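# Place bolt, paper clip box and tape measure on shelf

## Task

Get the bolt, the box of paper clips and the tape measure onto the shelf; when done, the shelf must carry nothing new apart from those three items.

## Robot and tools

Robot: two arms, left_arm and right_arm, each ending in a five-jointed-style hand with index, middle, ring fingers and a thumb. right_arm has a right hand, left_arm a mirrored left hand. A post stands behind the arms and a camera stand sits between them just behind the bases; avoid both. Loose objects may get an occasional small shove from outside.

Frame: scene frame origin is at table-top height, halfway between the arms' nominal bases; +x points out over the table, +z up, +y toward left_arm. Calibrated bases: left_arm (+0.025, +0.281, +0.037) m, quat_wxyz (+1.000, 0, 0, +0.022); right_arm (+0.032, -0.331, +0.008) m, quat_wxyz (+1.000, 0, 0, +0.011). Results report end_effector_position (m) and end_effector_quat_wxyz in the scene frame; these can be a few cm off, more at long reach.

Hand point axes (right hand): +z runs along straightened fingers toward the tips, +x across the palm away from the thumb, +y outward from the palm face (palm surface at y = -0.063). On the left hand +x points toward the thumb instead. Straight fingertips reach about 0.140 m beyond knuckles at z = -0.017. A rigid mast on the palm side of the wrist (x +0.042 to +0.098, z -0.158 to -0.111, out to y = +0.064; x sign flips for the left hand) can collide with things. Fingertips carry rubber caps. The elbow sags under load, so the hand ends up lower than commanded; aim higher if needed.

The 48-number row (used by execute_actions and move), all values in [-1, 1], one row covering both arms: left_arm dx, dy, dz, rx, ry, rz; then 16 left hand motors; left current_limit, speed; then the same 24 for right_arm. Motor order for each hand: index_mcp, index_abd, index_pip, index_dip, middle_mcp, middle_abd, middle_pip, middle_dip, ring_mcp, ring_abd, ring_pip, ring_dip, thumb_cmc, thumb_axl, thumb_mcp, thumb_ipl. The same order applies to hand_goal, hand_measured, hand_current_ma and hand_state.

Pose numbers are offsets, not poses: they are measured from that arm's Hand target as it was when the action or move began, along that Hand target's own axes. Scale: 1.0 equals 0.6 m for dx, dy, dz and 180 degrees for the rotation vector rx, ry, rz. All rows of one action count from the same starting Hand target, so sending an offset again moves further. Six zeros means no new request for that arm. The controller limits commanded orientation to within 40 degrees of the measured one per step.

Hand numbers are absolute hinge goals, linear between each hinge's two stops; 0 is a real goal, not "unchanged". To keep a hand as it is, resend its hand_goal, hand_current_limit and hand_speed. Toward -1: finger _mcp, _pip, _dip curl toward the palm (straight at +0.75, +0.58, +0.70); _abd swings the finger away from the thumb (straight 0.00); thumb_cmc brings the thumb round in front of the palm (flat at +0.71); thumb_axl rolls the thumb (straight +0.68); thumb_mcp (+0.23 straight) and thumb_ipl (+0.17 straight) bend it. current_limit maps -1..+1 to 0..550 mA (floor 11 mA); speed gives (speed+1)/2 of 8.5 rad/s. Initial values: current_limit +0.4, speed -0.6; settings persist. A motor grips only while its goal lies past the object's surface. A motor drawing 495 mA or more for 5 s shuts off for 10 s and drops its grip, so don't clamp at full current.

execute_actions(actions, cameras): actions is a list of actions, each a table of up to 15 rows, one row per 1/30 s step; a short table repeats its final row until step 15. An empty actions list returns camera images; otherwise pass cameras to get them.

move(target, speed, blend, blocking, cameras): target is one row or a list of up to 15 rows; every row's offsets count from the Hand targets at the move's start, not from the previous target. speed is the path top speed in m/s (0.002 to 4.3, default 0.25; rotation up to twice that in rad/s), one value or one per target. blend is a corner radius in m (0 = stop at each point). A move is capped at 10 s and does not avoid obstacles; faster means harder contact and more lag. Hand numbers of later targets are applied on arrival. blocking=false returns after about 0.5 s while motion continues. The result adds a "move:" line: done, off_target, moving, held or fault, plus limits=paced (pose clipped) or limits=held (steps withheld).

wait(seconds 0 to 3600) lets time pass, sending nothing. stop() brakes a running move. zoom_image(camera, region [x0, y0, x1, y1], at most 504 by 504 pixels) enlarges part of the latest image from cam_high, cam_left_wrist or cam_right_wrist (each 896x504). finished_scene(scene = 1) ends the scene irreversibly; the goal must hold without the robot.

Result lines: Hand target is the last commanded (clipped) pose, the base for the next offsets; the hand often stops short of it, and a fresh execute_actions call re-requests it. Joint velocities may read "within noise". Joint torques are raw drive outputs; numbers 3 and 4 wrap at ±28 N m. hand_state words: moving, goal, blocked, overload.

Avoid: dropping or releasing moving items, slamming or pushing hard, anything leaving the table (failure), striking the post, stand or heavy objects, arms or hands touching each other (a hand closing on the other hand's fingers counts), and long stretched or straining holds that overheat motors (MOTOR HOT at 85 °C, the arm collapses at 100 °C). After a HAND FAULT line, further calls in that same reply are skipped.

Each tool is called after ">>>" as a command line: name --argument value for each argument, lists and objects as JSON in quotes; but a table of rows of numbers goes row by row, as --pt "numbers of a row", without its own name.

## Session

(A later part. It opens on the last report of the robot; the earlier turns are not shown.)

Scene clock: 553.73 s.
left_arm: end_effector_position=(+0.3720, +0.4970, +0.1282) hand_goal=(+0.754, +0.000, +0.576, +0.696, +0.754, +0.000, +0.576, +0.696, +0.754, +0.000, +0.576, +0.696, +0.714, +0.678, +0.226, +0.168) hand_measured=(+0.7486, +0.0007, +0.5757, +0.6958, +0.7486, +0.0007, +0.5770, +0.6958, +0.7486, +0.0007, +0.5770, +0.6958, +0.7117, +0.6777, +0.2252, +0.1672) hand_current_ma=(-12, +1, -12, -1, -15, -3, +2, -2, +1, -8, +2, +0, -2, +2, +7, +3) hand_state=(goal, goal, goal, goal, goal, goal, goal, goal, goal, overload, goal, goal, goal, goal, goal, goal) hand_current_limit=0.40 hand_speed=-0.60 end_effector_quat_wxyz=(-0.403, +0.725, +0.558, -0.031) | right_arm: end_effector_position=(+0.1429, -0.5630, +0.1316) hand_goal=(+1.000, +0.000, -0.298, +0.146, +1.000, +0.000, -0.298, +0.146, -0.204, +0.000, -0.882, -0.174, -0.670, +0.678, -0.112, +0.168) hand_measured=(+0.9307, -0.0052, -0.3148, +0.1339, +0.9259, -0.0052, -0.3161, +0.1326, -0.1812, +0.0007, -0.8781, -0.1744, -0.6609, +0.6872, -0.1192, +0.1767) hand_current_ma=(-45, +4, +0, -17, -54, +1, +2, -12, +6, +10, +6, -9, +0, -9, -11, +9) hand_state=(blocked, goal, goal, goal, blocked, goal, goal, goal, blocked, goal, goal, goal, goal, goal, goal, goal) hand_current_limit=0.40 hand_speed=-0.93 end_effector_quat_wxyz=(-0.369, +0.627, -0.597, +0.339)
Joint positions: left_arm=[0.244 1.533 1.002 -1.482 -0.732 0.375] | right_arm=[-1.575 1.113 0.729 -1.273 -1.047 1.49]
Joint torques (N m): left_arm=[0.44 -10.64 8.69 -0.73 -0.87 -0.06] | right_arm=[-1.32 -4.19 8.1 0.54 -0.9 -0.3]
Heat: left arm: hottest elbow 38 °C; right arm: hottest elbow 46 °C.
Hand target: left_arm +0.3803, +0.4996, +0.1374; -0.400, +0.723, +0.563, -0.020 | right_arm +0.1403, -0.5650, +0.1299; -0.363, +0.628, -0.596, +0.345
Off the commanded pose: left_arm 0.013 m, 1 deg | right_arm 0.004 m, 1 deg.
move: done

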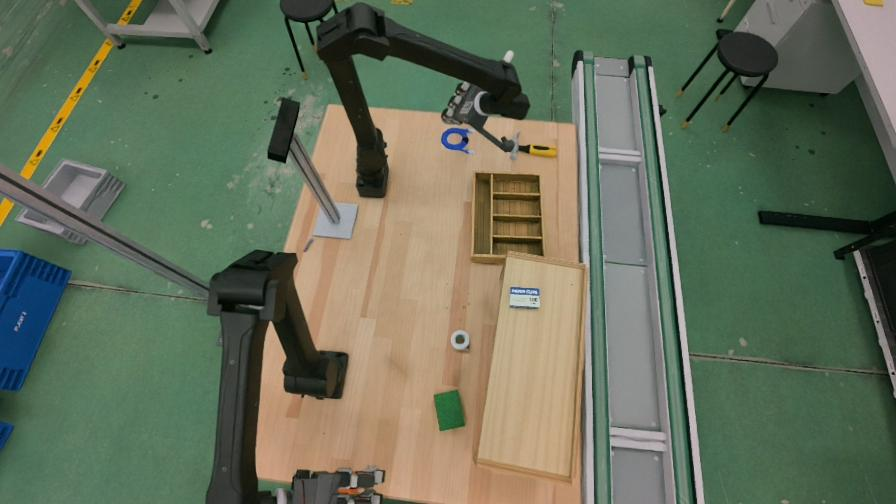

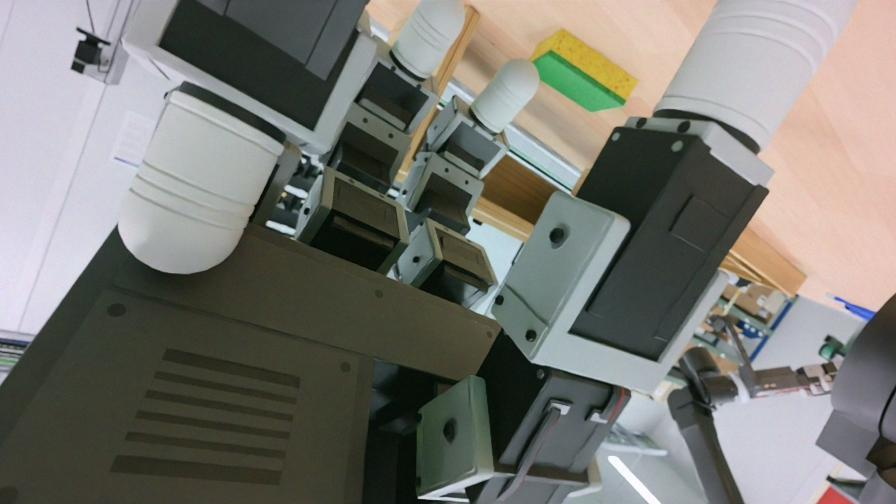

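>>> move --target '[0,0,0,0,0,0, 0.754,0,0.576,0.696,0.754,0,0.576,0.696,0.754,0,0.576,0.696,0.714,0.678,0.226,0.168,0.4,-0.6, 0.0218,0.059,-0.002,0,0,0, 1.0,0,-0.299,0.145,1.0,0,-0.299,0.145,-0.205,0,-0.883,-0.174,-0.671,0.678,-0.112,0.168,0.4,-0.93]' --speed 0.1 --cameras '["cam_high","cam_right_wrist"]'

>>> zoom_image --camera "cam_high" --region '[280, 424, 420, 504]'

>>> zoom_image --camera "cam_right_wrist" --region '[400, 0, 900, 280]'

Scene clock: 570.53 s.
left_arm: end_effector_position=(+0.3720, +0.4970, +0.1282) hand_goal=(+0.754, +0.000, +0.576, +0.696, +0.754, +0.000, +0.576, +0.696, +0.754, +0.000, +0.576, +0.696, +0.714, +0.678, +0.226, +0.168) hand_measured=(+0.7486, -0.0008, +0.5770, +0.6958, +0.7486, +0.0007, +0.5770, +0.6958, +0.7498, +0.0007, +0.5770, +0.6971, +0.7117, +0.6777, +0.2252, +0.1672) hand_current_ma=(+2, -1, -7, -4, -15, +1, +3, -7, -8, -9, +4, -13, -9, +2, +14, +4) hand_state=(goal, goal, goal, goal, goal, goal, goal, goal, goal, overload, goal, goal, goal, goal, goal, goal) hand_current_limit=0.40 hand_speed=-0.60 end_effector_quat_wxyz=(-0.403, +0.725, +0.558, -0.031) | right_arm: end_effector_position=(+0.1254, -0.5768, +0.1041) hand_goal=(+1.000, +0.000, -0.298, +0.146, +1.000, +0.000, -0.298, +0.146, -0.204, +0.000, -0.882, -0.174, -0.670, +0.678, -0.112, +0.168) hand_measured=(+0.9319, -0.0052, -0.3148, +0.1339, +0.9271, -0.0052, -0.3148, +0.1339, -0.1799, +0.0007, -0.8768, -0.1744, -0.6622, +0.6872, -0.1192, +0.1757) hand_current_ma=(-47, +5, -2, -7, -60, -4, +2, -13, +4, +6, +8, -8, -5, -2, -11, +2) hand_state=(blocked, goal, goal, goal, blocked, goal, goal, goal, blocked, goal, goal, goal, goal, goal, goal, goal) hand_current_limit=0.40 hand_speed=-0.93 end_effector_quat_wxyz=(-0.365, +0.629, -0.595, +0.343)
Joint positions: left_arm=[0.244 1.533 1.002 -1.482 -0.732 0.375] | right_arm=[-1.64 1.209 0.719 -1.264 -1.04 1.362]
Joint torques (N m): left_arm=[0.44 -10.58 8.68 -0.73 -0.87 -0.06] | right_arm=[-1.14 -3.49 7.88 0.34 -0.78 -0.3]
Heat: left arm: hottest elbow 38 °C; right arm: hottest elbow 46 °C.
Hand target: left_arm +0.3803, +0.4996, +0.1374; -0.400, +0.723, +0.563, -0.020 | right_arm +0.1223, -0.5792, +0.0998; -0.363, +0.628, -0.596, +0.345
Off the commanded pose: left_arm 0.013 m, 1 deg | right_arm 0.006 m, 0 deg.
move: done

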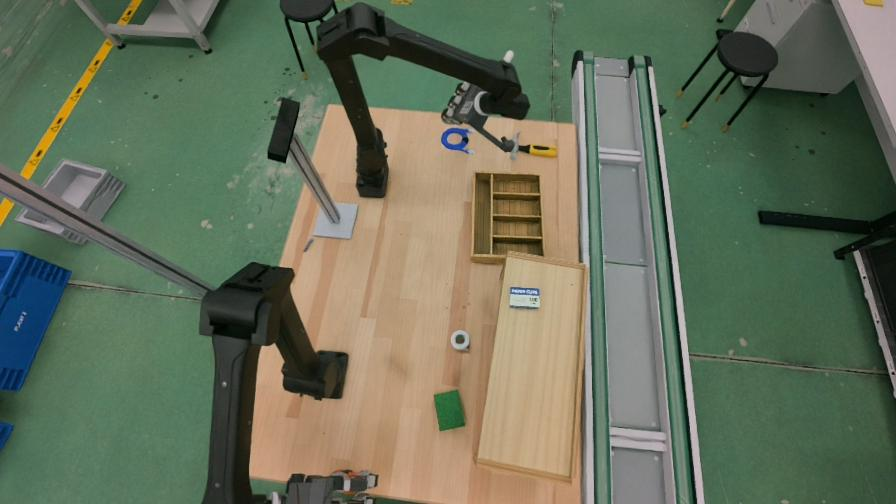

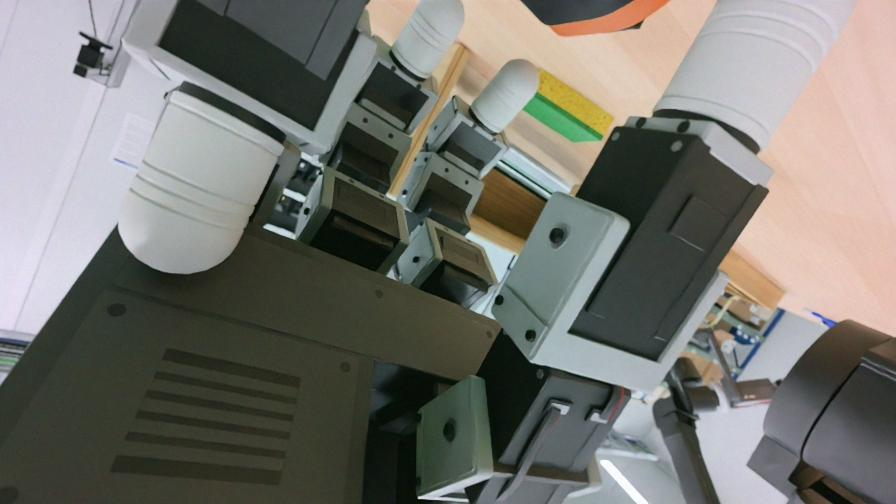

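Scaled by 3.600 from the camera's image (finer frame: 1280x720).

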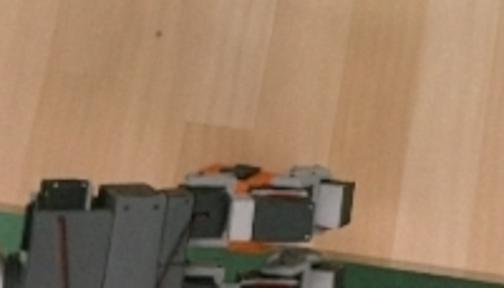

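Invalid region (400, 0, 900, 280): it reaches outside that camera's 896x504 image.

>>> zoom_image --camera "cam_right_wrist" --region '[420, 0, 780, 180]'

Scaled by 1.400 from the camera's image (finer frame: 1280x720).

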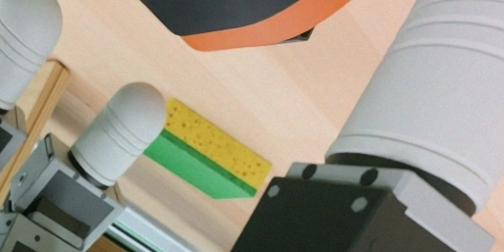

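>>> move --target '[0,0,0,0,0,0, 0.754,0,0.576,0.696,0.754,0,0.576,0.696,0.754,0,0.576,0.696,0.714,0.678,0.226,0.168,0.4,-0.6, -0.0005,0.045,0.0148,0,0,0, 1.0,0,-0.299,0.145,1.0,0,-0.299,0.145,-0.205,0,-0.883,-0.174,-0.671,0.678,-0.112,0.168,0.4,-0.93]' --speed 0.05 --cameras '["cam_high","cam_right_wrist"]'

>>> zoom_image --camera "cam_right_wrist" --region '[420, 0, 780, 180]'

>>> zoom_image --camera "cam_high" --region '[280, 424, 420, 504]'

Scene clock: 593.97 s.
left_arm: end_effector_position=(+0.3720, +0.4970, +0.1282) hand_goal=(+0.754, +0.000, +0.576, +0.696, +0.754, +0.000, +0.576, +0.696, +0.754, +0.000, +0.576, +0.696, +0.714, +0.678, +0.226, +0.168) hand_measured=(+0.7486, -0.0008, +0.5770, +0.6958, +0.7474, +0.0007, +0.5770, +0.6958, +0.7498, +0.0007, +0.5770, +0.6958, +0.7117, +0.6777, +0.2252, +0.1681) hand_current_ma=(-6, +2, -7, +2, -6, +1, -3, +6, -7, -3, +7, -6, -1, -1, +13, +6) hand_state=(goal, goal, goal, goal, goal, goal, goal, goal, goal, overload, goal, goal, goal, goal, goal, goal) hand_current_limit=0.40 hand_speed=-0.60 end_effector_quat_wxyz=(-0.403, +0.725, +0.558, -0.031) | right_arm: end_effector_position=(+0.1199, -0.5783, +0.0776) hand_goal=(+1.000, +0.000, -0.298, +0.146, +1.000, +0.000, -0.298, +0.146, -0.204, +0.000, -0.882, -0.174, -0.670, +0.678, -0.112, +0.168) hand_measured=(+0.9416, -0.0052, -0.3058, +0.1403, +0.9259, -0.0052, -0.3161, +0.1326, -0.1799, -0.0008, -0.8781, -0.1744, -0.6609, +0.6872, -0.1182, +0.1757) hand_current_ma=(-33, +2, -3, -9, -61, -6, +1, -13, +1, +3, +5, -3, -8, -4, -5, +13) hand_state=(blocked, goal, goal, goal, blocked, goal, goal, goal, blocked, goal, goal, goal, goal, goal, goal, goal) hand_current_limit=0.40 hand_speed=-0.93 end_effector_quat_wxyz=(-0.365, +0.628, -0.594, +0.344)
Joint positions: left_arm=[0.244 1.533 1.002 -1.482 -0.732 0.375] | right_arm=[-1.66 1.268 0.684 -1.203 -1.037 1.323]
Joint torques (N m): left_arm=[0.38 -10.58 8.69 -0.73 -0.87 -0.06] | right_arm=[-1.26 -3.96 7.09 0.38 -0.73 -0.33]
Heat: left arm: hottest elbow 38 °C; right arm: hottest elbow 44 °C.
Hand target: left_arm +0.3803, +0.4996, +0.1374; -0.400, +0.723, +0.563, -0.020 | right_arm +0.1165, -0.5792, +0.0720; -0.363, +0.628, -0.596, +0.345
Off the commanded pose: left_arm 0.013 m, 1 deg | right_arm 0.007 m, 0 deg.
move: done

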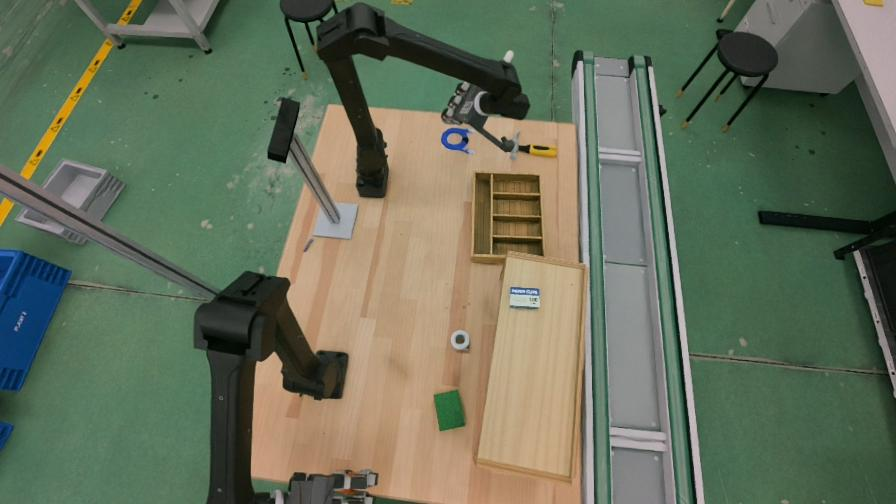

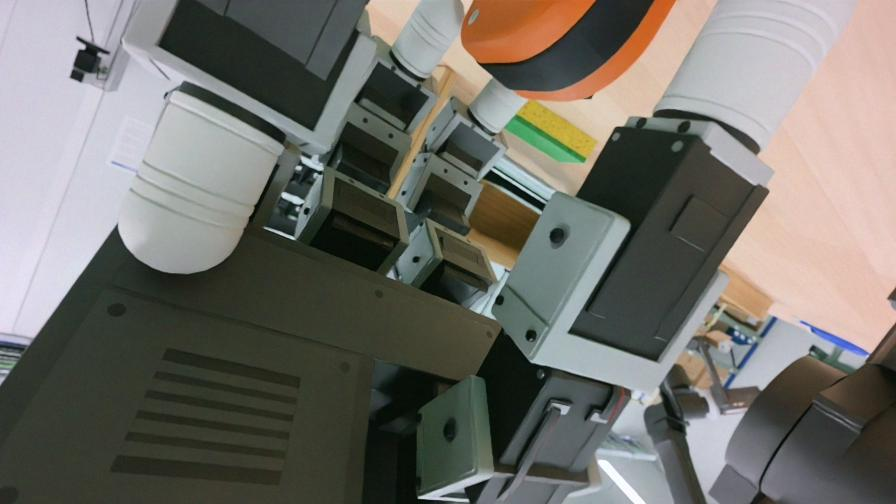

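Scaled by 1.400 from the camera's image (finer frame: 1280x720).

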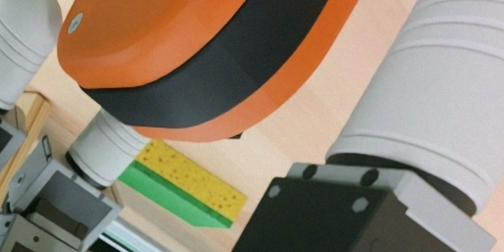

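Scaled by 3.600 from the camera's image (finer frame: 1280x720).

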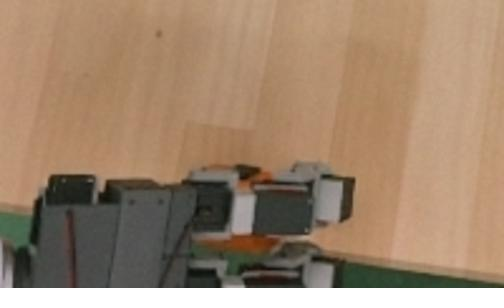

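>>> move --pt "0 0 0 0 0 0 0.754 0 0.576 0.696 0.754 0 0.576 0.696 0.754 0 0.576 0.696 0.714 0.678 0.226 0.168 0.4 -0.6 0 -0.0404 -0.0233 0 0 0 1.0 0 -0.299 0.145 1.0 0 -0.299 0.145 -0.205 0 -0.883 -0.174 -0.671 0.678 -0.112 0.168 0.4 -0.93" --pt "0 0 0 0 0 0 0.754 0 0.576 0.696 0.754 0 0.576 0.696 0.754 0 0.576 0.696 0.714 0.678 0.226 0.168 0.4 -0.6 -0.0278 -0.0616 0.0133 0 0 0 1.0 0 -0.299 0.145 1.0 0 -0.299 0.145 -0.205 0 -0.883 -0.174 -0.671 0.678 -0.112 0.168 0.4 -0.93" --pt "0 0 0 0 0 0 0.754 0 0.576 0.696 0.754 0 0.576 0.696 0.754 0 0.576 0.696 0.714 0.678 0.226 0.168 0.4 -0.6 -0.0278 -0.0255 0.0342 0 0 0 1.0 0 -0.299 0.145 1.0 0 -0.299 0.145 -0.205 0 -0.883 -0.174 -0.671 0.678 -0.112 0.168 0.4 -0.93" --speed 0.07 --cameras '["cam_high","cam_right_wrist"]'

>>> zoom_image --camera "cam_right_wrist" --region '[420, 0, 780, 180]'

>>> zoom_image --camera "cam_high" --region '[280, 424, 420, 504]'

Scene clock: 616.43 s.
left_arm: end_effector_position=(+0.3720, +0.4970, +0.1282) hand_goal=(+0.754, +0.000, +0.576, +0.696, +0.754, +0.000, +0.576, +0.696, +0.754, +0.000, +0.576, +0.696, +0.714, +0.678, +0.226, +0.168) hand_measured=(+0.7486, +0.0007, +0.5770, +0.6971, +0.7486, +0.0007, +0.5770, +0.6971, +0.7486, +0.0007, +0.5770, +0.6958, +0.7117, +0.6777, +0.2252, +0.1681) hand_current_ma=(-3, -5, -13, +1, -6, -4, -3, -1, -10, -5, +0, -5, -13, +4, +12, +14) hand_state=(goal, goal, goal, goal, goal, goal, goal, goal, goal, overload, goal, goal, goal, goal, goal, goal) hand_current_limit=0.40 hand_speed=-0.60 end_effector_quat_wxyz=(-0.403, +0.725, +0.558, -0.031) | right_arm: end_effector_position=(+0.1384, -0.5646, +0.0796) hand_goal=(+1.000, +0.000, -0.298, +0.146, +1.000, +0.000, -0.298, +0.146, -0.204, +0.000, -0.882, -0.174, -0.670, +0.678, -0.112, +0.168) hand_measured=(+0.9404, -0.0023, -0.3084, +0.1403, +0.9271, -0.0008, -0.3135, +0.1352, -0.1799, -0.0008, -0.8781, -0.1744, -0.6609, +0.6872, -0.1192, +0.1757) hand_current_ma=(-41, +2, +0, -8, -57, -4, +0, -7, +2, +9, -1, -10, +1, +0, -15, +8) hand_state=(blocked, goal, goal, goal, blocked, goal, goal, goal, blocked, goal, goal, goal, goal, goal, goal, goal) hand_current_limit=0.40 hand_speed=-0.93 end_effector_quat_wxyz=(-0.357, +0.629, -0.594, +0.352)
Joint positions: left_arm=[0.244 1.533 1.002 -1.482 -0.732 0.375] | right_arm=[-1.595 1.172 0.621 -1.087 -1.049 1.471]
Joint torques (N m): left_arm=[0.38 -10.58 8.68 -0.72 -0.87 -0.06] | right_arm=[0.91 -3.02 7.46 0.59 -0.84 -0.05]
Heat: left arm: hottest elbow 38 °C; right arm: hottest elbow 43 °C.
Hand target: left_arm +0.3803, +0.4996, +0.1374; -0.400, +0.723, +0.563, -0.020 | right_arm +0.1410, -0.5612, +0.0751; -0.363, +0.628, -0.596, +0.345
Off the commanded pose: left_arm 0.013 m, 1 deg | right_arm 0.006 m, 1 deg.
move: done

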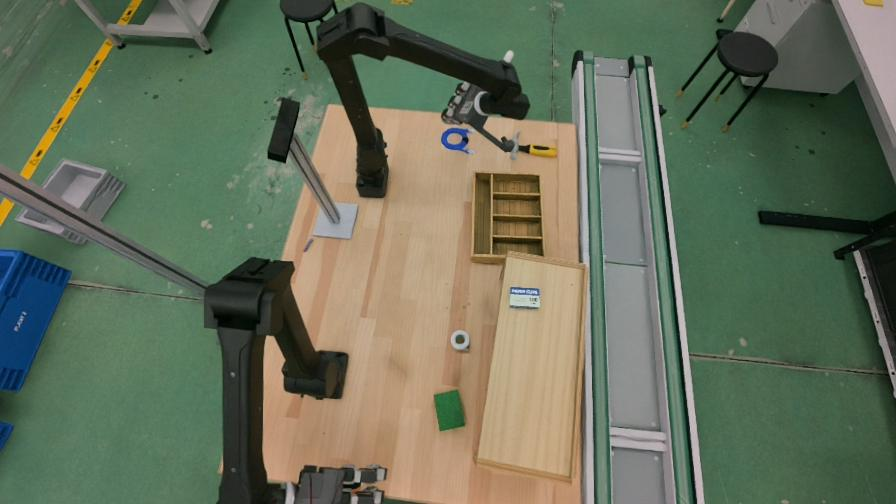

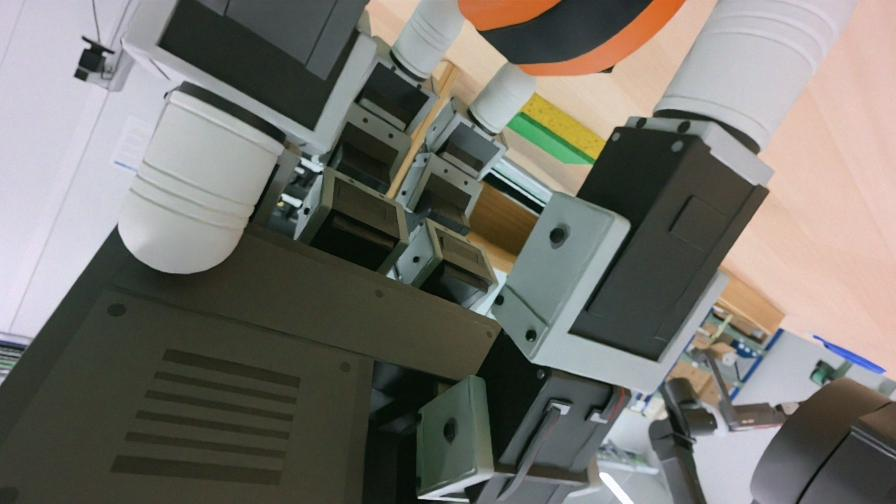

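Scaled by 1.400 from the camera's image (finer frame: 1280x720).

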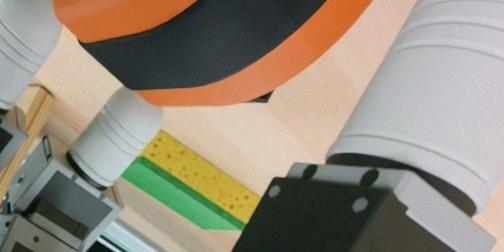

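Scaled by 3.600 from the camera's image (finer frame: 1280x720).

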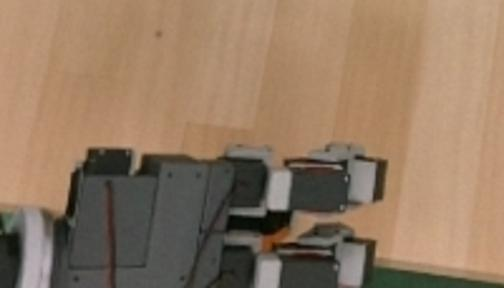

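>>> move --target '[0,0,0,0,0,0, 0.754,0,0.576,0.696,0.754,0,0.576,0.696,0.754,0,0.576,0.696,0.714,0.678,0.226,0.168,0.4,-0.6, 0,0.052,0.03,0,0,0, 1.0,0,-0.299,0.145,1.0,0,-0.299,0.145,-0.205,0,-0.883,-0.174,-0.671,0.678,-0.112,0.168,0.4,-0.93]' --speed 0.04 --cameras '["cam_high","cam_right_wrist"]'

>>> zoom_image --camera "cam_right_wrist" --region '[420, 0, 780, 180]'

Scene clock: 632.27 s.
left_arm: end_effector_position=(+0.3720, +0.4970, +0.1282) hand_goal=(+0.754, +0.000, +0.576, +0.696, +0.754, +0.000, +0.576, +0.696, +0.754, +0.000, +0.576, +0.696, +0.714, +0.678, +0.226, +0.168) hand_measured=(+0.7486, +0.0007, +0.5770, +0.6958, +0.7486, -0.0008, +0.5770, +0.6971, +0.7498, +0.0007, +0.5770, +0.6971, +0.7117, +0.6777, +0.2252, +0.1672) hand_current_ma=(-4, +4, +1, -4, +2, +2, +3, -2, -3, -2, +11, -5, -11, -1, +16, +9) hand_state=(goal, goal, goal, goal, goal, goal, goal, goal, goal, overload, goal, goal, goal, goal, goal, goal) hand_current_limit=0.40 hand_speed=-0.60 end_effector_quat_wxyz=(-0.403, +0.725, +0.558, -0.031) | right_arm: end_effector_position=(+0.1385, -0.5654, +0.0436) hand_goal=(+1.000, +0.000, -0.298, +0.146, +1.000, +0.000, -0.298, +0.146, -0.204, +0.000, -0.882, -0.174, -0.670, +0.678, -0.112, +0.168) hand_measured=(+0.9404, -0.0023, -0.3084, +0.1403, +0.9271, -0.0023, -0.3148, +0.1352, -0.1812, -0.0008, -0.8781, -0.1744, -0.6609, +0.6872, -0.1192, +0.1767) hand_current_ma=(-44, +1, -1, +0, -46, +2, +2, -5, +7, +0, +8, +2, -4, +7, -9, +9) hand_state=(blocked, goal, goal, goal, blocked, goal, goal, goal, blocked, goal, goal, goal, goal, goal, goal, goal) hand_current_limit=0.40 hand_speed=-0.93 end_effector_quat_wxyz=(-0.357, +0.629, -0.594, +0.352)
Joint positions: left_arm=[0.244 1.533 1.002 -1.482 -0.732 0.375] | right_arm=[-1.594 1.251 0.567 -0.952 -1.049 1.472]
Joint torques (N m): left_arm=[0.44 -10.64 8.68 -0.7 -0.87 -0.06] | right_arm=[0.73 -3.25 6.72 0.62 -0.85 -0.06]
Heat: left arm: hottest elbow 38 °C; right arm: hottest elbow 42 °C.
Hand target: left_arm +0.3803, +0.4996, +0.1374; -0.400, +0.723, +0.563, -0.020 | right_arm +0.1412, -0.5613, +0.0391; -0.363, +0.628, -0.596, +0.345
Off the commanded pose: left_arm 0.013 m, 1 deg | right_arm 0.007 m, 1 deg.
move: done

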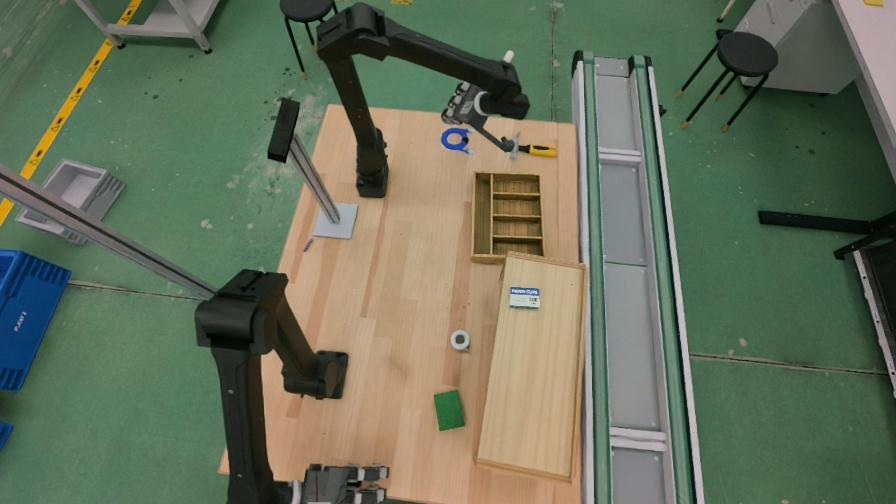

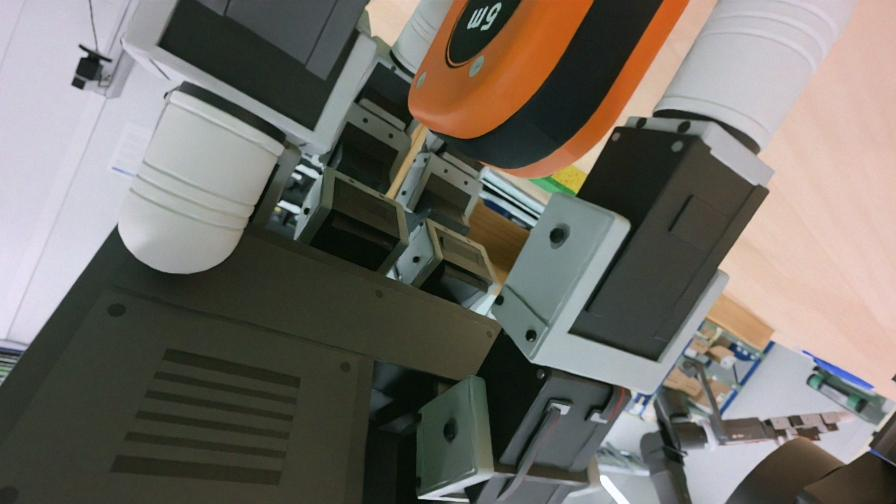

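Scaled by 1.400 from the camera's image (finer frame: 1280x720).

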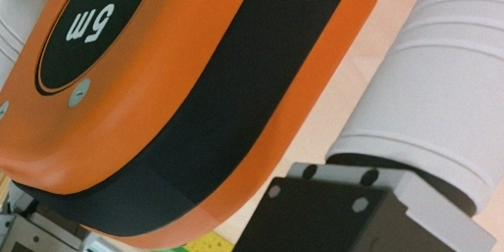

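>>> execute_actions --actions '[[[0,0,0,0,0,0, 0.754,0,0.576,0.696,0.754,0,0.576,0.696,0.754,0,0.576,0.696,0.714,0.678,0.226,0.168,0.4,-0.6, 0,0,0,0,0,0, 0.87,0,-0.38,0.145,0.87,0,-0.38,0.145,-0.205,0,-0.883,-0.174,-0.671,0.678,-0.2,0.168,0.4,-0.93]]]' --cameras '["cam_right_wrist"]'

Scene clock: 639.77 s.
left_arm: end_effector_position=(+0.3720, +0.4970, +0.1282) hand_goal=(+0.754, +0.000, +0.576, +0.696, +0.754, +0.000, +0.576, +0.696, +0.754, +0.000, +0.576, +0.696, +0.714, +0.678, +0.226, +0.168) hand_measured=(+0.7498, +0.0007, +0.5770, +0.6958, +0.7486, -0.0008, +0.5770, +0.6958, +0.7498, +0.0007, +0.5770, +0.6958, +0.7117, +0.6767, +0.2252, +0.1681) hand_current_ma=(-5, +14, -4, -11, -10, -8, +4, -2, -4, -7, +6, -4, +3, -3, +14, +17) hand_state=(goal, goal, goal, goal, goal, goal, goal, goal, goal, overload, goal, goal, goal, goal, goal, goal) hand_current_limit=0.40 hand_speed=-0.60 end_effector_quat_wxyz=(-0.403, +0.725, +0.558, -0.031) | right_arm: end_effector_position=(+0.1385, -0.5654, +0.0436) hand_goal=(+0.870, +0.000, -0.380, +0.146, +0.870, +0.000, -0.380, +0.146, -0.204, +0.000, -0.882, -0.174, -0.670, +0.678, -0.200, +0.168) hand_measured=(+0.8499, -0.0023, -0.3700, +0.1403, +0.8475, -0.0023, -0.3687, +0.1365, -0.1799, -0.0008, -0.8781, -0.1744, -0.6609, +0.6872, -0.1924, +0.1757) hand_current_ma=(-9, +0, +11, -4, -8, -1, +22, -17, +0, +7, +3, +1, -1, +0, -3, +7) hand_state=(goal, goal, goal, goal, blocked, goal, goal, goal, blocked, goal, goal, goal, goal, goal, goal, goal) hand_current_limit=0.40 hand_speed=-0.93 end_effector_quat_wxyz=(-0.357, +0.629, -0.594, +0.352)
Joint positions: left_arm=[0.244 1.533 1.002 -1.482 -0.732 0.375] | right_arm=[-1.594 1.251 0.567 -0.952 -1.049 1.472]
Joint torques (N m): left_arm=[0.38 -10.58 8.68 -0.73 -0.87 -0.06] | right_arm=[0.97 -3.25 6.74 0.55 -0.81 -0.07]
Heat: left arm: hottest elbow 38 °C; right arm: hottest elbow 42 °C.
Hand target: left_arm +0.3803, +0.4996, +0.1374; -0.400, +0.723, +0.563, -0.020 | right_arm +0.1411, -0.5613, +0.0391; -0.363, +0.628, -0.596, +0.345
Off the commanded pose: left_arm 0.013 m, 1 deg | right_arm 0.007 m, 1 deg.
Step readings (end_effector_position of left_arm | right_arm):
0: (+0.3720, +0.4970, +0.1282) | (+0.1385, -0.5654, +0.0436)
1: (+0.3720, +0.4970, +0.1282) | (+0.1385, -0.5654, +0.0436)
2: (+0.3720, +0.4970, +0.1282) | (+0.1385, -0.5654, +0.0436)
4: (+0.3720, +0.4970, +0.1282) | (+0.1385, -0.5654, +0.0436)
8: (+0.3720, +0.4970, +0.1282) | (+0.1385, -0.5654, +0.0436)
15: (+0.3720, +0.4970, +0.1282) | (+0.1385, -0.5654, +0.0436)

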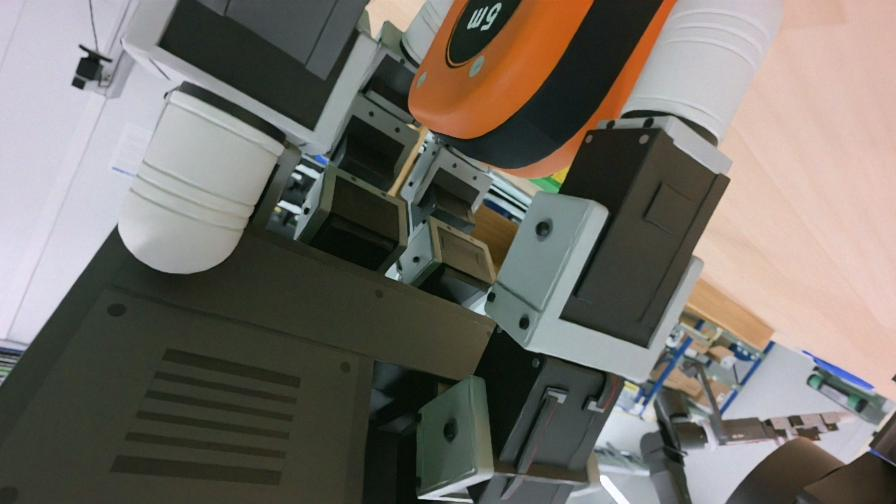

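>>> execute_actions --actions '[[[0,0,0,0,0,0, 0.754,0,0.576,0.696,0.754,0,0.576,0.696,0.754,0,0.576,0.696,0.714,0.678,0.226,0.168,0.4,-0.6, 0,0,0,0,0,0, 0.79,0,-0.42,0.135,0.79,0,-0.42,0.135,-0.205,0,-0.883,-0.174,-0.671,0.678,-0.27,0.168,0.4,-0.93]]]' --cameras '["cam_right_wrist"]'

Scene clock: 643.13 s.
left_arm: end_effector_position=(+0.3720, +0.4970, +0.1282) hand_goal=(+0.754, +0.000, +0.576, +0.696, +0.754, +0.000, +0.576, +0.696, +0.754, +0.000, +0.576, +0.696, +0.714, +0.678, +0.226, +0.168) hand_measured=(+0.7486, +0.0007, +0.5770, +0.6958, +0.7486, -0.0008, +0.5770, +0.6971, +0.7498, -0.0008, +0.5770, +0.6958, +0.7117, +0.6767, +0.2262, +0.1681) hand_current_ma=(-5, -2, -10, +1, +0, -3, +4, +6, -9, -8, +7, +2, -2, -2, +15, +5) hand_state=(goal, goal, goal, goal, goal, goal, goal, goal, goal, overload, goal, goal, goal, goal, goal, goal) hand_current_limit=0.40 hand_speed=-0.60 end_effector_quat_wxyz=(-0.403, +0.725, +0.558, -0.031) | right_arm: end_effector_position=(+0.1388, -0.5655, +0.0436) hand_goal=(+0.790, +0.000, -0.420, +0.136, +0.790, +0.000, -0.420, +0.136, -0.204, +0.000, -0.882, -0.174, -0.670, +0.678, -0.270, +0.168) hand_measured=(+0.7728, -0.0023, -0.4072, +0.1403, +0.8246, -0.0066, -0.3854, +0.1390, -0.1799, -0.0008, -0.8781, -0.1744, -0.6609, +0.6872, -0.2587, +0.1767) hand_current_ma=(-7, +6, +14, +9, +23, +1, +33, -10, +7, +12, +11, -4, +4, -6, +3, +8) hand_state=(goal, goal, goal, goal, blocked, goal, blocked, goal, blocked, goal, goal, goal, goal, goal, goal, goal) hand_current_limit=0.40 hand_speed=-0.93 end_effector_quat_wxyz=(-0.356, +0.630, -0.593, +0.352)
Joint positions: left_arm=[0.244 1.533 1.002 -1.482 -0.732 0.375] | right_arm=[-1.593 1.251 0.567 -0.951 -1.049 1.472]
Joint torques (N m): left_arm=[0.38 -10.58 8.68 -0.73 -0.87 -0.06] | right_arm=[0.85 -3.37 6.78 0.54 -0.84 -0.05]
Heat: left arm: hottest elbow 38 °C; right arm: hottest elbow 42 °C.
Hand target: left_arm +0.3803, +0.4996, +0.1374; -0.400, +0.723, +0.563, -0.020 | right_arm +0.1411, -0.5613, +0.0391; -0.363, +0.628, -0.596, +0.345
Off the commanded pose: left_arm 0.013 m, 1 deg | right_arm 0.007 m, 1 deg.
Step readings (end_effector_position of left_arm | right_arm):
0: (+0.3720, +0.4970, +0.1282) | (+0.1385, -0.5654, +0.0436)
1: (+0.3720, +0.4970, +0.1282) | (+0.1385, -0.5654, +0.0436)
2: (+0.3720, +0.4970, +0.1282) | (+0.1385, -0.5654, +0.0436)
4: (+0.3720, +0.4970, +0.1282) | (+0.1385, -0.5654, +0.0436)
8: (+0.3720, +0.4970, +0.1282) | (+0.1386, -0.5655, +0.0436)
15: (+0.3720, +0.4970, +0.1282) | (+0.1388, -0.5655, +0.0436)

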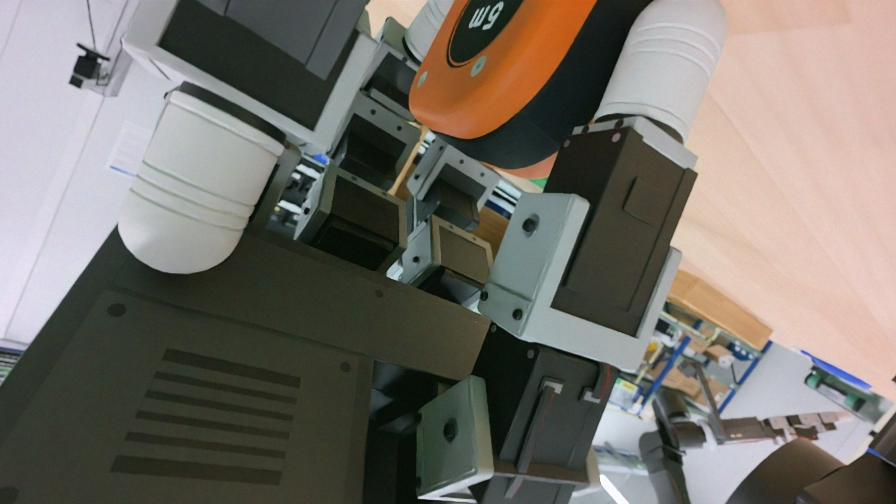

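>>> execute_actions --actions '[[[0,0,0,0,0,0, 0.754,0,0.576,0.696,0.754,0,0.576,0.696,0.754,0,0.576,0.696,0.714,0.678,0.226,0.168,0.4,-0.6, 0,0,0,0,0,0, 0.74,0,-0.44,0.13,0.77,0,-0.43,0.13,-0.205,0,-0.883,-0.174,-0.671,0.678,-0.35,0.165,0.4,-0.93]]]' --cameras '["cam_right_wrist"]'

Scene clock: 646.67 s.
left_arm: end_effector_position=(+0.3720, +0.4970, +0.1282) hand_goal=(+0.754, +0.000, +0.576, +0.696, +0.754, +0.000, +0.576, +0.696, +0.754, +0.000, +0.576, +0.696, +0.714, +0.678, +0.226, +0.168) hand_measured=(+0.7486, -0.0008, +0.5770, +0.6958, +0.7486, -0.0008, +0.5770, +0.6958, +0.7498, +0.0007, +0.5770, +0.6958, +0.7104, +0.6777, +0.2252, +0.1681) hand_current_ma=(-15, +2, -5, -7, -1, -2, -2, -4, +3, -3, +0, -4, -5, -2, +10, +10) hand_state=(goal, goal, goal, goal, goal, goal, goal, goal, goal, overload, goal, goal, goal, goal, goal, goal) hand_current_limit=0.40 hand_speed=-0.60 end_effector_quat_wxyz=(-0.403, +0.725, +0.558, -0.031) | right_arm: end_effector_position=(+0.1389, -0.5655, +0.0436) hand_goal=(+0.740, +0.000, -0.440, +0.130, +0.770, +0.000, -0.430, +0.130, -0.204, +0.000, -0.882, -0.174, -0.670, +0.678, -0.350, +0.166) hand_measured=(+0.7233, -0.0023, -0.4239, +0.1403, +0.8246, -0.0066, -0.3841, +0.1390, -0.1812, +0.0007, -0.8781, -0.1744, -0.6609, +0.6872, -0.2637, +0.1786) hand_current_ma=(+8, -2, +13, +2, +37, +5, +42, +0, +2, -1, +5, -9, -4, +2, +85, +11) hand_state=(goal, goal, goal, goal, blocked, goal, blocked, goal, blocked, goal, goal, goal, goal, goal, blocked, goal) hand_current_limit=0.40 hand_speed=-0.93 end_effector_quat_wxyz=(-0.357, +0.630, -0.593, +0.352)
Joint positions: left_arm=[0.244 1.533 1.002 -1.482 -0.732 0.375] | right_arm=[-1.593 1.251 0.567 -0.951 -1.049 1.472]
Joint torques (N m): left_arm=[0.44 -10.58 8.69 -0.72 -0.88 -0.06] | right_arm=[0.91 -3.25 6.76 0.58 -0.83 -0.08]
Motor temperatures (°C): left_arm=[29 31 38 27 33 28] | right_arm=[24 30 41 29 29 28]
Heat: left arm: hottest elbow 38 °C; right arm: hottest elbow 41 °C.
Hand target: left_arm +0.3803, +0.4996, +0.1374; -0.400, +0.723, +0.563, -0.020 | right_arm +0.1412, -0.5613, +0.0391; -0.363, +0.628, -0.595, +0.345
Off the commanded pose: left_arm 0.013 m, 1 deg | right_arm 0.007 m, 1 deg.
Step readings (end_effector_position of left_arm | right_arm):
0: (+0.3720, +0.4970, +0.1282) | (+0.1388, -0.5655, +0.0436)
1: (+0.3720, +0.4970, +0.1282) | (+0.1388, -0.5655, +0.0436)
2: (+0.3720, +0.4970, +0.1282) | (+0.1389, -0.5655, +0.0436)
4: (+0.3720, +0.4970, +0.1282) | (+0.1389, -0.5655, +0.0436)
8: (+0.3720, +0.4970, +0.1282) | (+0.1389, -0.5655, +0.0436)
15: (+0.3720, +0.4970, +0.1282) | (+0.1389, -0.5655, +0.0436)

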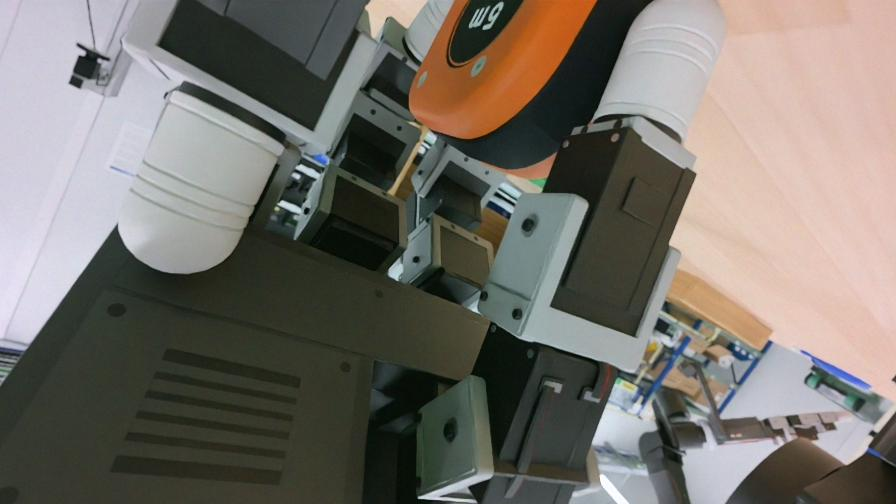

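>>> execute_actions --actions '[[[0,0,0,0,0,0, 0.754,0,0.576,0.696,0.754,0,0.576,0.696,0.754,0,0.576,0.696,0.714,0.678,0.226,0.168,0.4,-0.6, 0,0,0,0,0,0, 0.82,0,-0.40,0.13,0.66,0,-0.47,0.11,-0.205,0,-0.883,-0.174,-0.671,0.678,-0.43,0.15,0.4,-0.9]]]' --cameras '["cam_right_wrist"]'

Scene clock: 670.23 s.
left_arm: end_effector_position=(+0.3720, +0.4970, +0.1282) hand_goal=(+0.754, +0.000, +0.576, +0.696, +0.754, +0.000, +0.576, +0.696, +0.754, +0.000, +0.576, +0.696, +0.714, +0.678, +0.226, +0.168) hand_measured=(+0.7486, +0.0007, +0.5770, +0.6958, +0.7486, +0.0007, +0.5770, +0.6958, +0.7498, +0.0007, +0.5770, +0.6958, +0.7117, +0.6777, +0.2262, +0.1672) hand_current_ma=(-14, +2, -6, +4, -7, +0, +3, +0, -8, -8, +0, -3, -11, -3, +6, +10) hand_state=(goal, goal, goal, goal, goal, goal, goal, goal, goal, overload, goal, goal, goal, goal, goal, goal) hand_current_limit=0.40 hand_speed=-0.60 end_effector_quat_wxyz=(-0.403, +0.725, +0.558, -0.031) | right_arm: end_effector_position=(+0.1389, -0.5658, +0.0436) hand_goal=(+0.820, +0.000, -0.400, +0.130, +0.660, +0.000, -0.470, +0.110, -0.204, +0.000, -0.882, -0.174, -0.670, +0.678, -0.430, +0.150) hand_measured=(+0.7595, -0.0023, -0.4098, +0.1403, +0.8210, -0.0052, -0.3841, +0.1390, -0.1799, -0.0008, -0.8781, -0.1744, -0.6471, +0.6914, -0.2706, +0.1824) hand_current_ma=(-43, +6, -3, -5, +155, +2, +62, +8, +1, +6, +5, -4, -2, +6, +183, +29) hand_state=(blocked, goal, goal, goal, blocked, goal, blocked, blocked, blocked, goal, goal, goal, blocked, goal, blocked, blocked) hand_current_limit=0.40 hand_speed=-0.90 end_effector_quat_wxyz=(-0.356, +0.630, -0.593, +0.353)
Joint positions: left_arm=[0.244 1.533 1.002 -1.482 -0.732 0.375] | right_arm=[-1.593 1.251 0.567 -0.95 -1.049 1.472]
Joint torques (N m): left_arm=[0.44 -10.64 8.69 -0.72 -0.87 -0.06] | right_arm=[0.79 -3.43 6.75 0.47 -0.83 -0.07]
Heat: left arm: hottest elbow 38 °C; right arm: hottest elbow 41 °C.
Hand target: left_arm +0.3803, +0.4996, +0.1374; -0.400, +0.723, +0.563, -0.020 | right_arm +0.1412, -0.5612, +0.0391; -0.363, +0.628, -0.596, +0.345
Off the commanded pose: left_arm 0.013 m, 1 deg | right_arm 0.007 m, 1 deg.
Step readings (end_effector_position of left_arm | right_arm):
0: (+0.3720, +0.4970, +0.1282) | (+0.1389, -0.5655, +0.0436)
1: (+0.3720, +0.4970, +0.1282) | (+0.1389, -0.5655, +0.0436)
2: (+0.3720, +0.4970, +0.1282) | (+0.1389, -0.5655, +0.0436)
4: (+0.3720, +0.4970, +0.1282) | (+0.1389, -0.5655, +0.0436)
8: (+0.3720, +0.4970, +0.1282) | (+0.1389, -0.5657, +0.0436)
15: (+0.3720, +0.4970, +0.1282) | (+0.1389, -0.5658, +0.0436)

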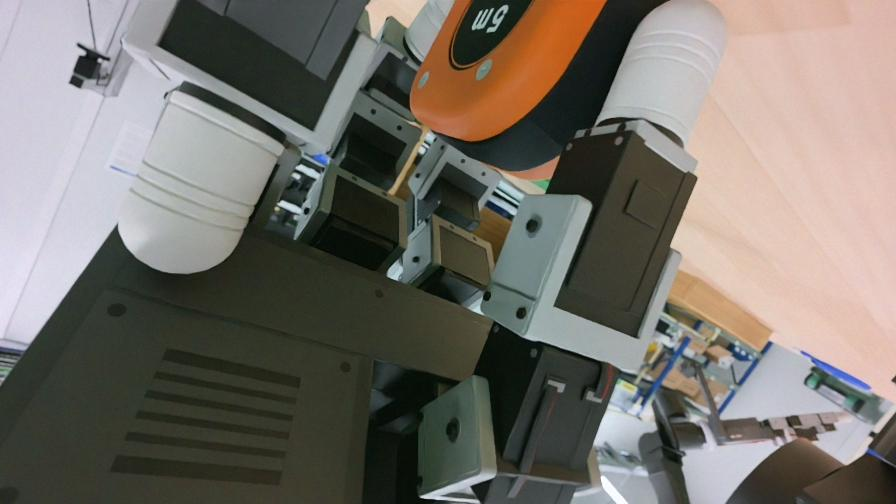

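>>> move --target '[0,0,0,0,0,0, 0.754,0,0.576,0.696,0.754,0,0.576,0.696,0.754,0,0.576,0.696,0.714,0.678,0.226,0.168,0.4,-0.6, 0,-0.0577,-0.0333,0,0,0, 0.82,0,-0.40,0.13,0.66,0,-0.47,0.11,-0.205,0,-0.883,-0.174,-0.671,0.678,-0.43,0.15,0.4,-0.9]' --speed 0.05 --cameras '["cam_high","cam_right_wrist"]'

>>> zoom_image --camera "cam_high" --region '[280, 424, 420, 504]'

Scene clock: 675.47 s.
left_arm: end_effector_position=(+0.3720, +0.4970, +0.1282) hand_goal=(+0.754, +0.000, +0.576, +0.696, +0.754, +0.000, +0.576, +0.696, +0.754, +0.000, +0.576, +0.696, +0.714, +0.678, +0.226, +0.168) hand_measured=(+0.7486, +0.0007, +0.5770, +0.6958, +0.7486, -0.0008, +0.5770, +0.6958, +0.7498, -0.0008, +0.5770, +0.6958, +0.7117, +0.6777, +0.2252, +0.1681) hand_current_ma=(-13, +2, -14, +2, -4, -4, -8, -8, -5, -4, +8, -7, -6, +8, +13, +10) hand_state=(goal, goal, goal, goal, goal, goal, goal, goal, goal, overload, goal, goal, goal, goal, goal, goal) hand_current_limit=0.40 hand_speed=-0.60 end_effector_quat_wxyz=(-0.403, +0.725, +0.558, -0.031) | right_arm: end_effector_position=(+0.1382, -0.5412, +0.0593) hand_goal=(+0.820, +0.000, -0.400, +0.130, +0.660, +0.000, -0.470, +0.110, -0.204, +0.000, -0.882, -0.174, -0.670, +0.678, -0.430, +0.150) hand_measured=(+0.7595, +0.0007, -0.4008, +0.1403, +0.7921, -0.0066, -0.3751, +0.1594, -0.1812, -0.0008, -0.8781, -0.1744, -0.6346, +0.7030, -0.2726, +0.1853) hand_current_ma=(-30, -3, +2, -1, +116, -9, +81, +24, +4, +10, +4, -10, +19, +12, +188, +31) hand_state=(blocked, goal, goal, goal, blocked, goal, blocked, blocked, blocked, goal, goal, goal, blocked, blocked, blocked, blocked) hand_current_limit=0.40 hand_speed=-0.90 end_effector_quat_wxyz=(-0.376, +0.619, -0.605, +0.331)
Joint positions: left_arm=[0.244 1.533 1.002 -1.482 -0.732 0.375] | right_arm=[-1.593 1.194 0.567 -1.076 -1.044 1.472]
Joint torques (N m): left_arm=[0.38 -10.58 8.68 -0.7 -0.87 -0.06] | right_arm=[1.03 -5.48 11.71 -0.32 -1.01 -0.04]
Heat: left arm: hottest elbow 38 °C; right arm: hottest elbow 41 °C.
Hand target: left_arm +0.3803, +0.4996, +0.1374; -0.400, +0.723, +0.563, -0.020 | right_arm +0.1411, -0.5612, +0.0790; -0.363, +0.628, -0.596, +0.345
Off the commanded pose: left_arm 0.013 m, 1 deg | right_arm 0.028 m, 3 deg.
move: off_target (right_arm)

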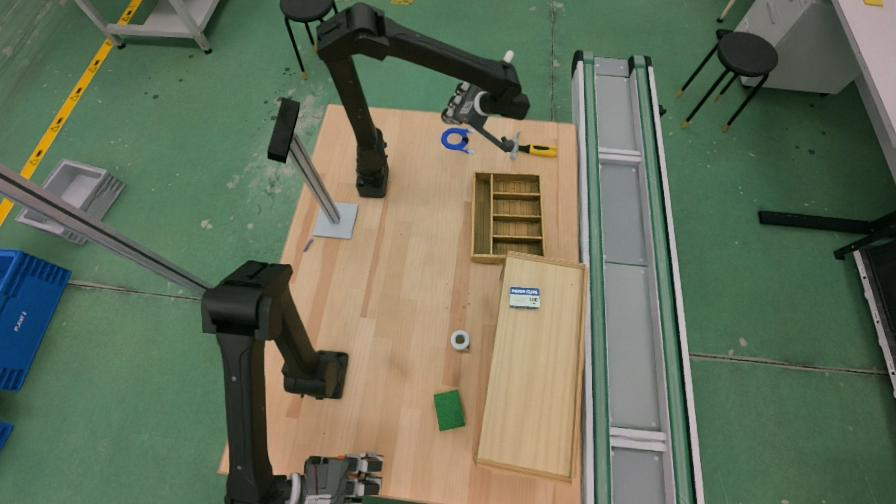

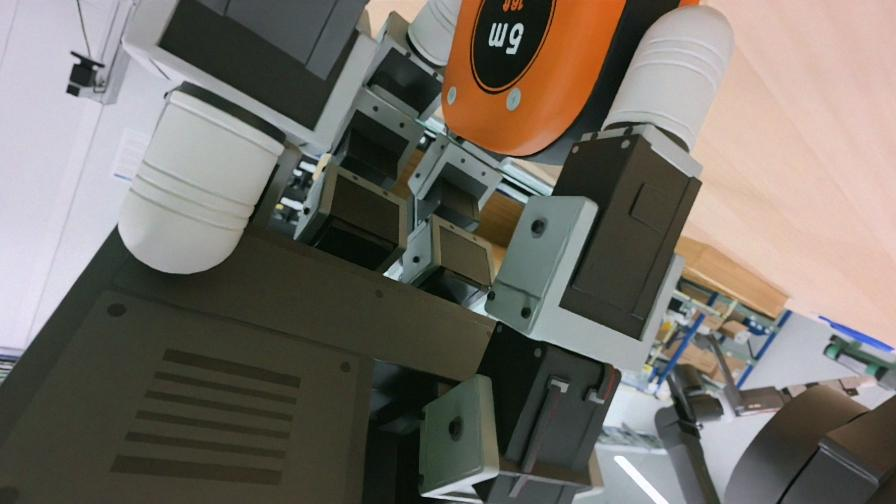

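Scaled by 3.600 from the camera's image (finer frame: 1280x720).

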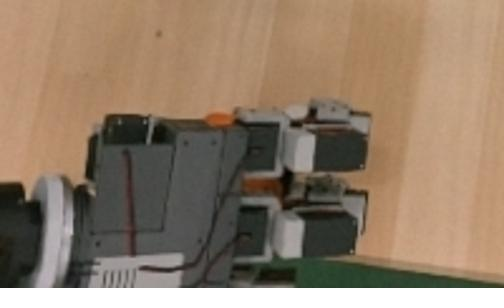

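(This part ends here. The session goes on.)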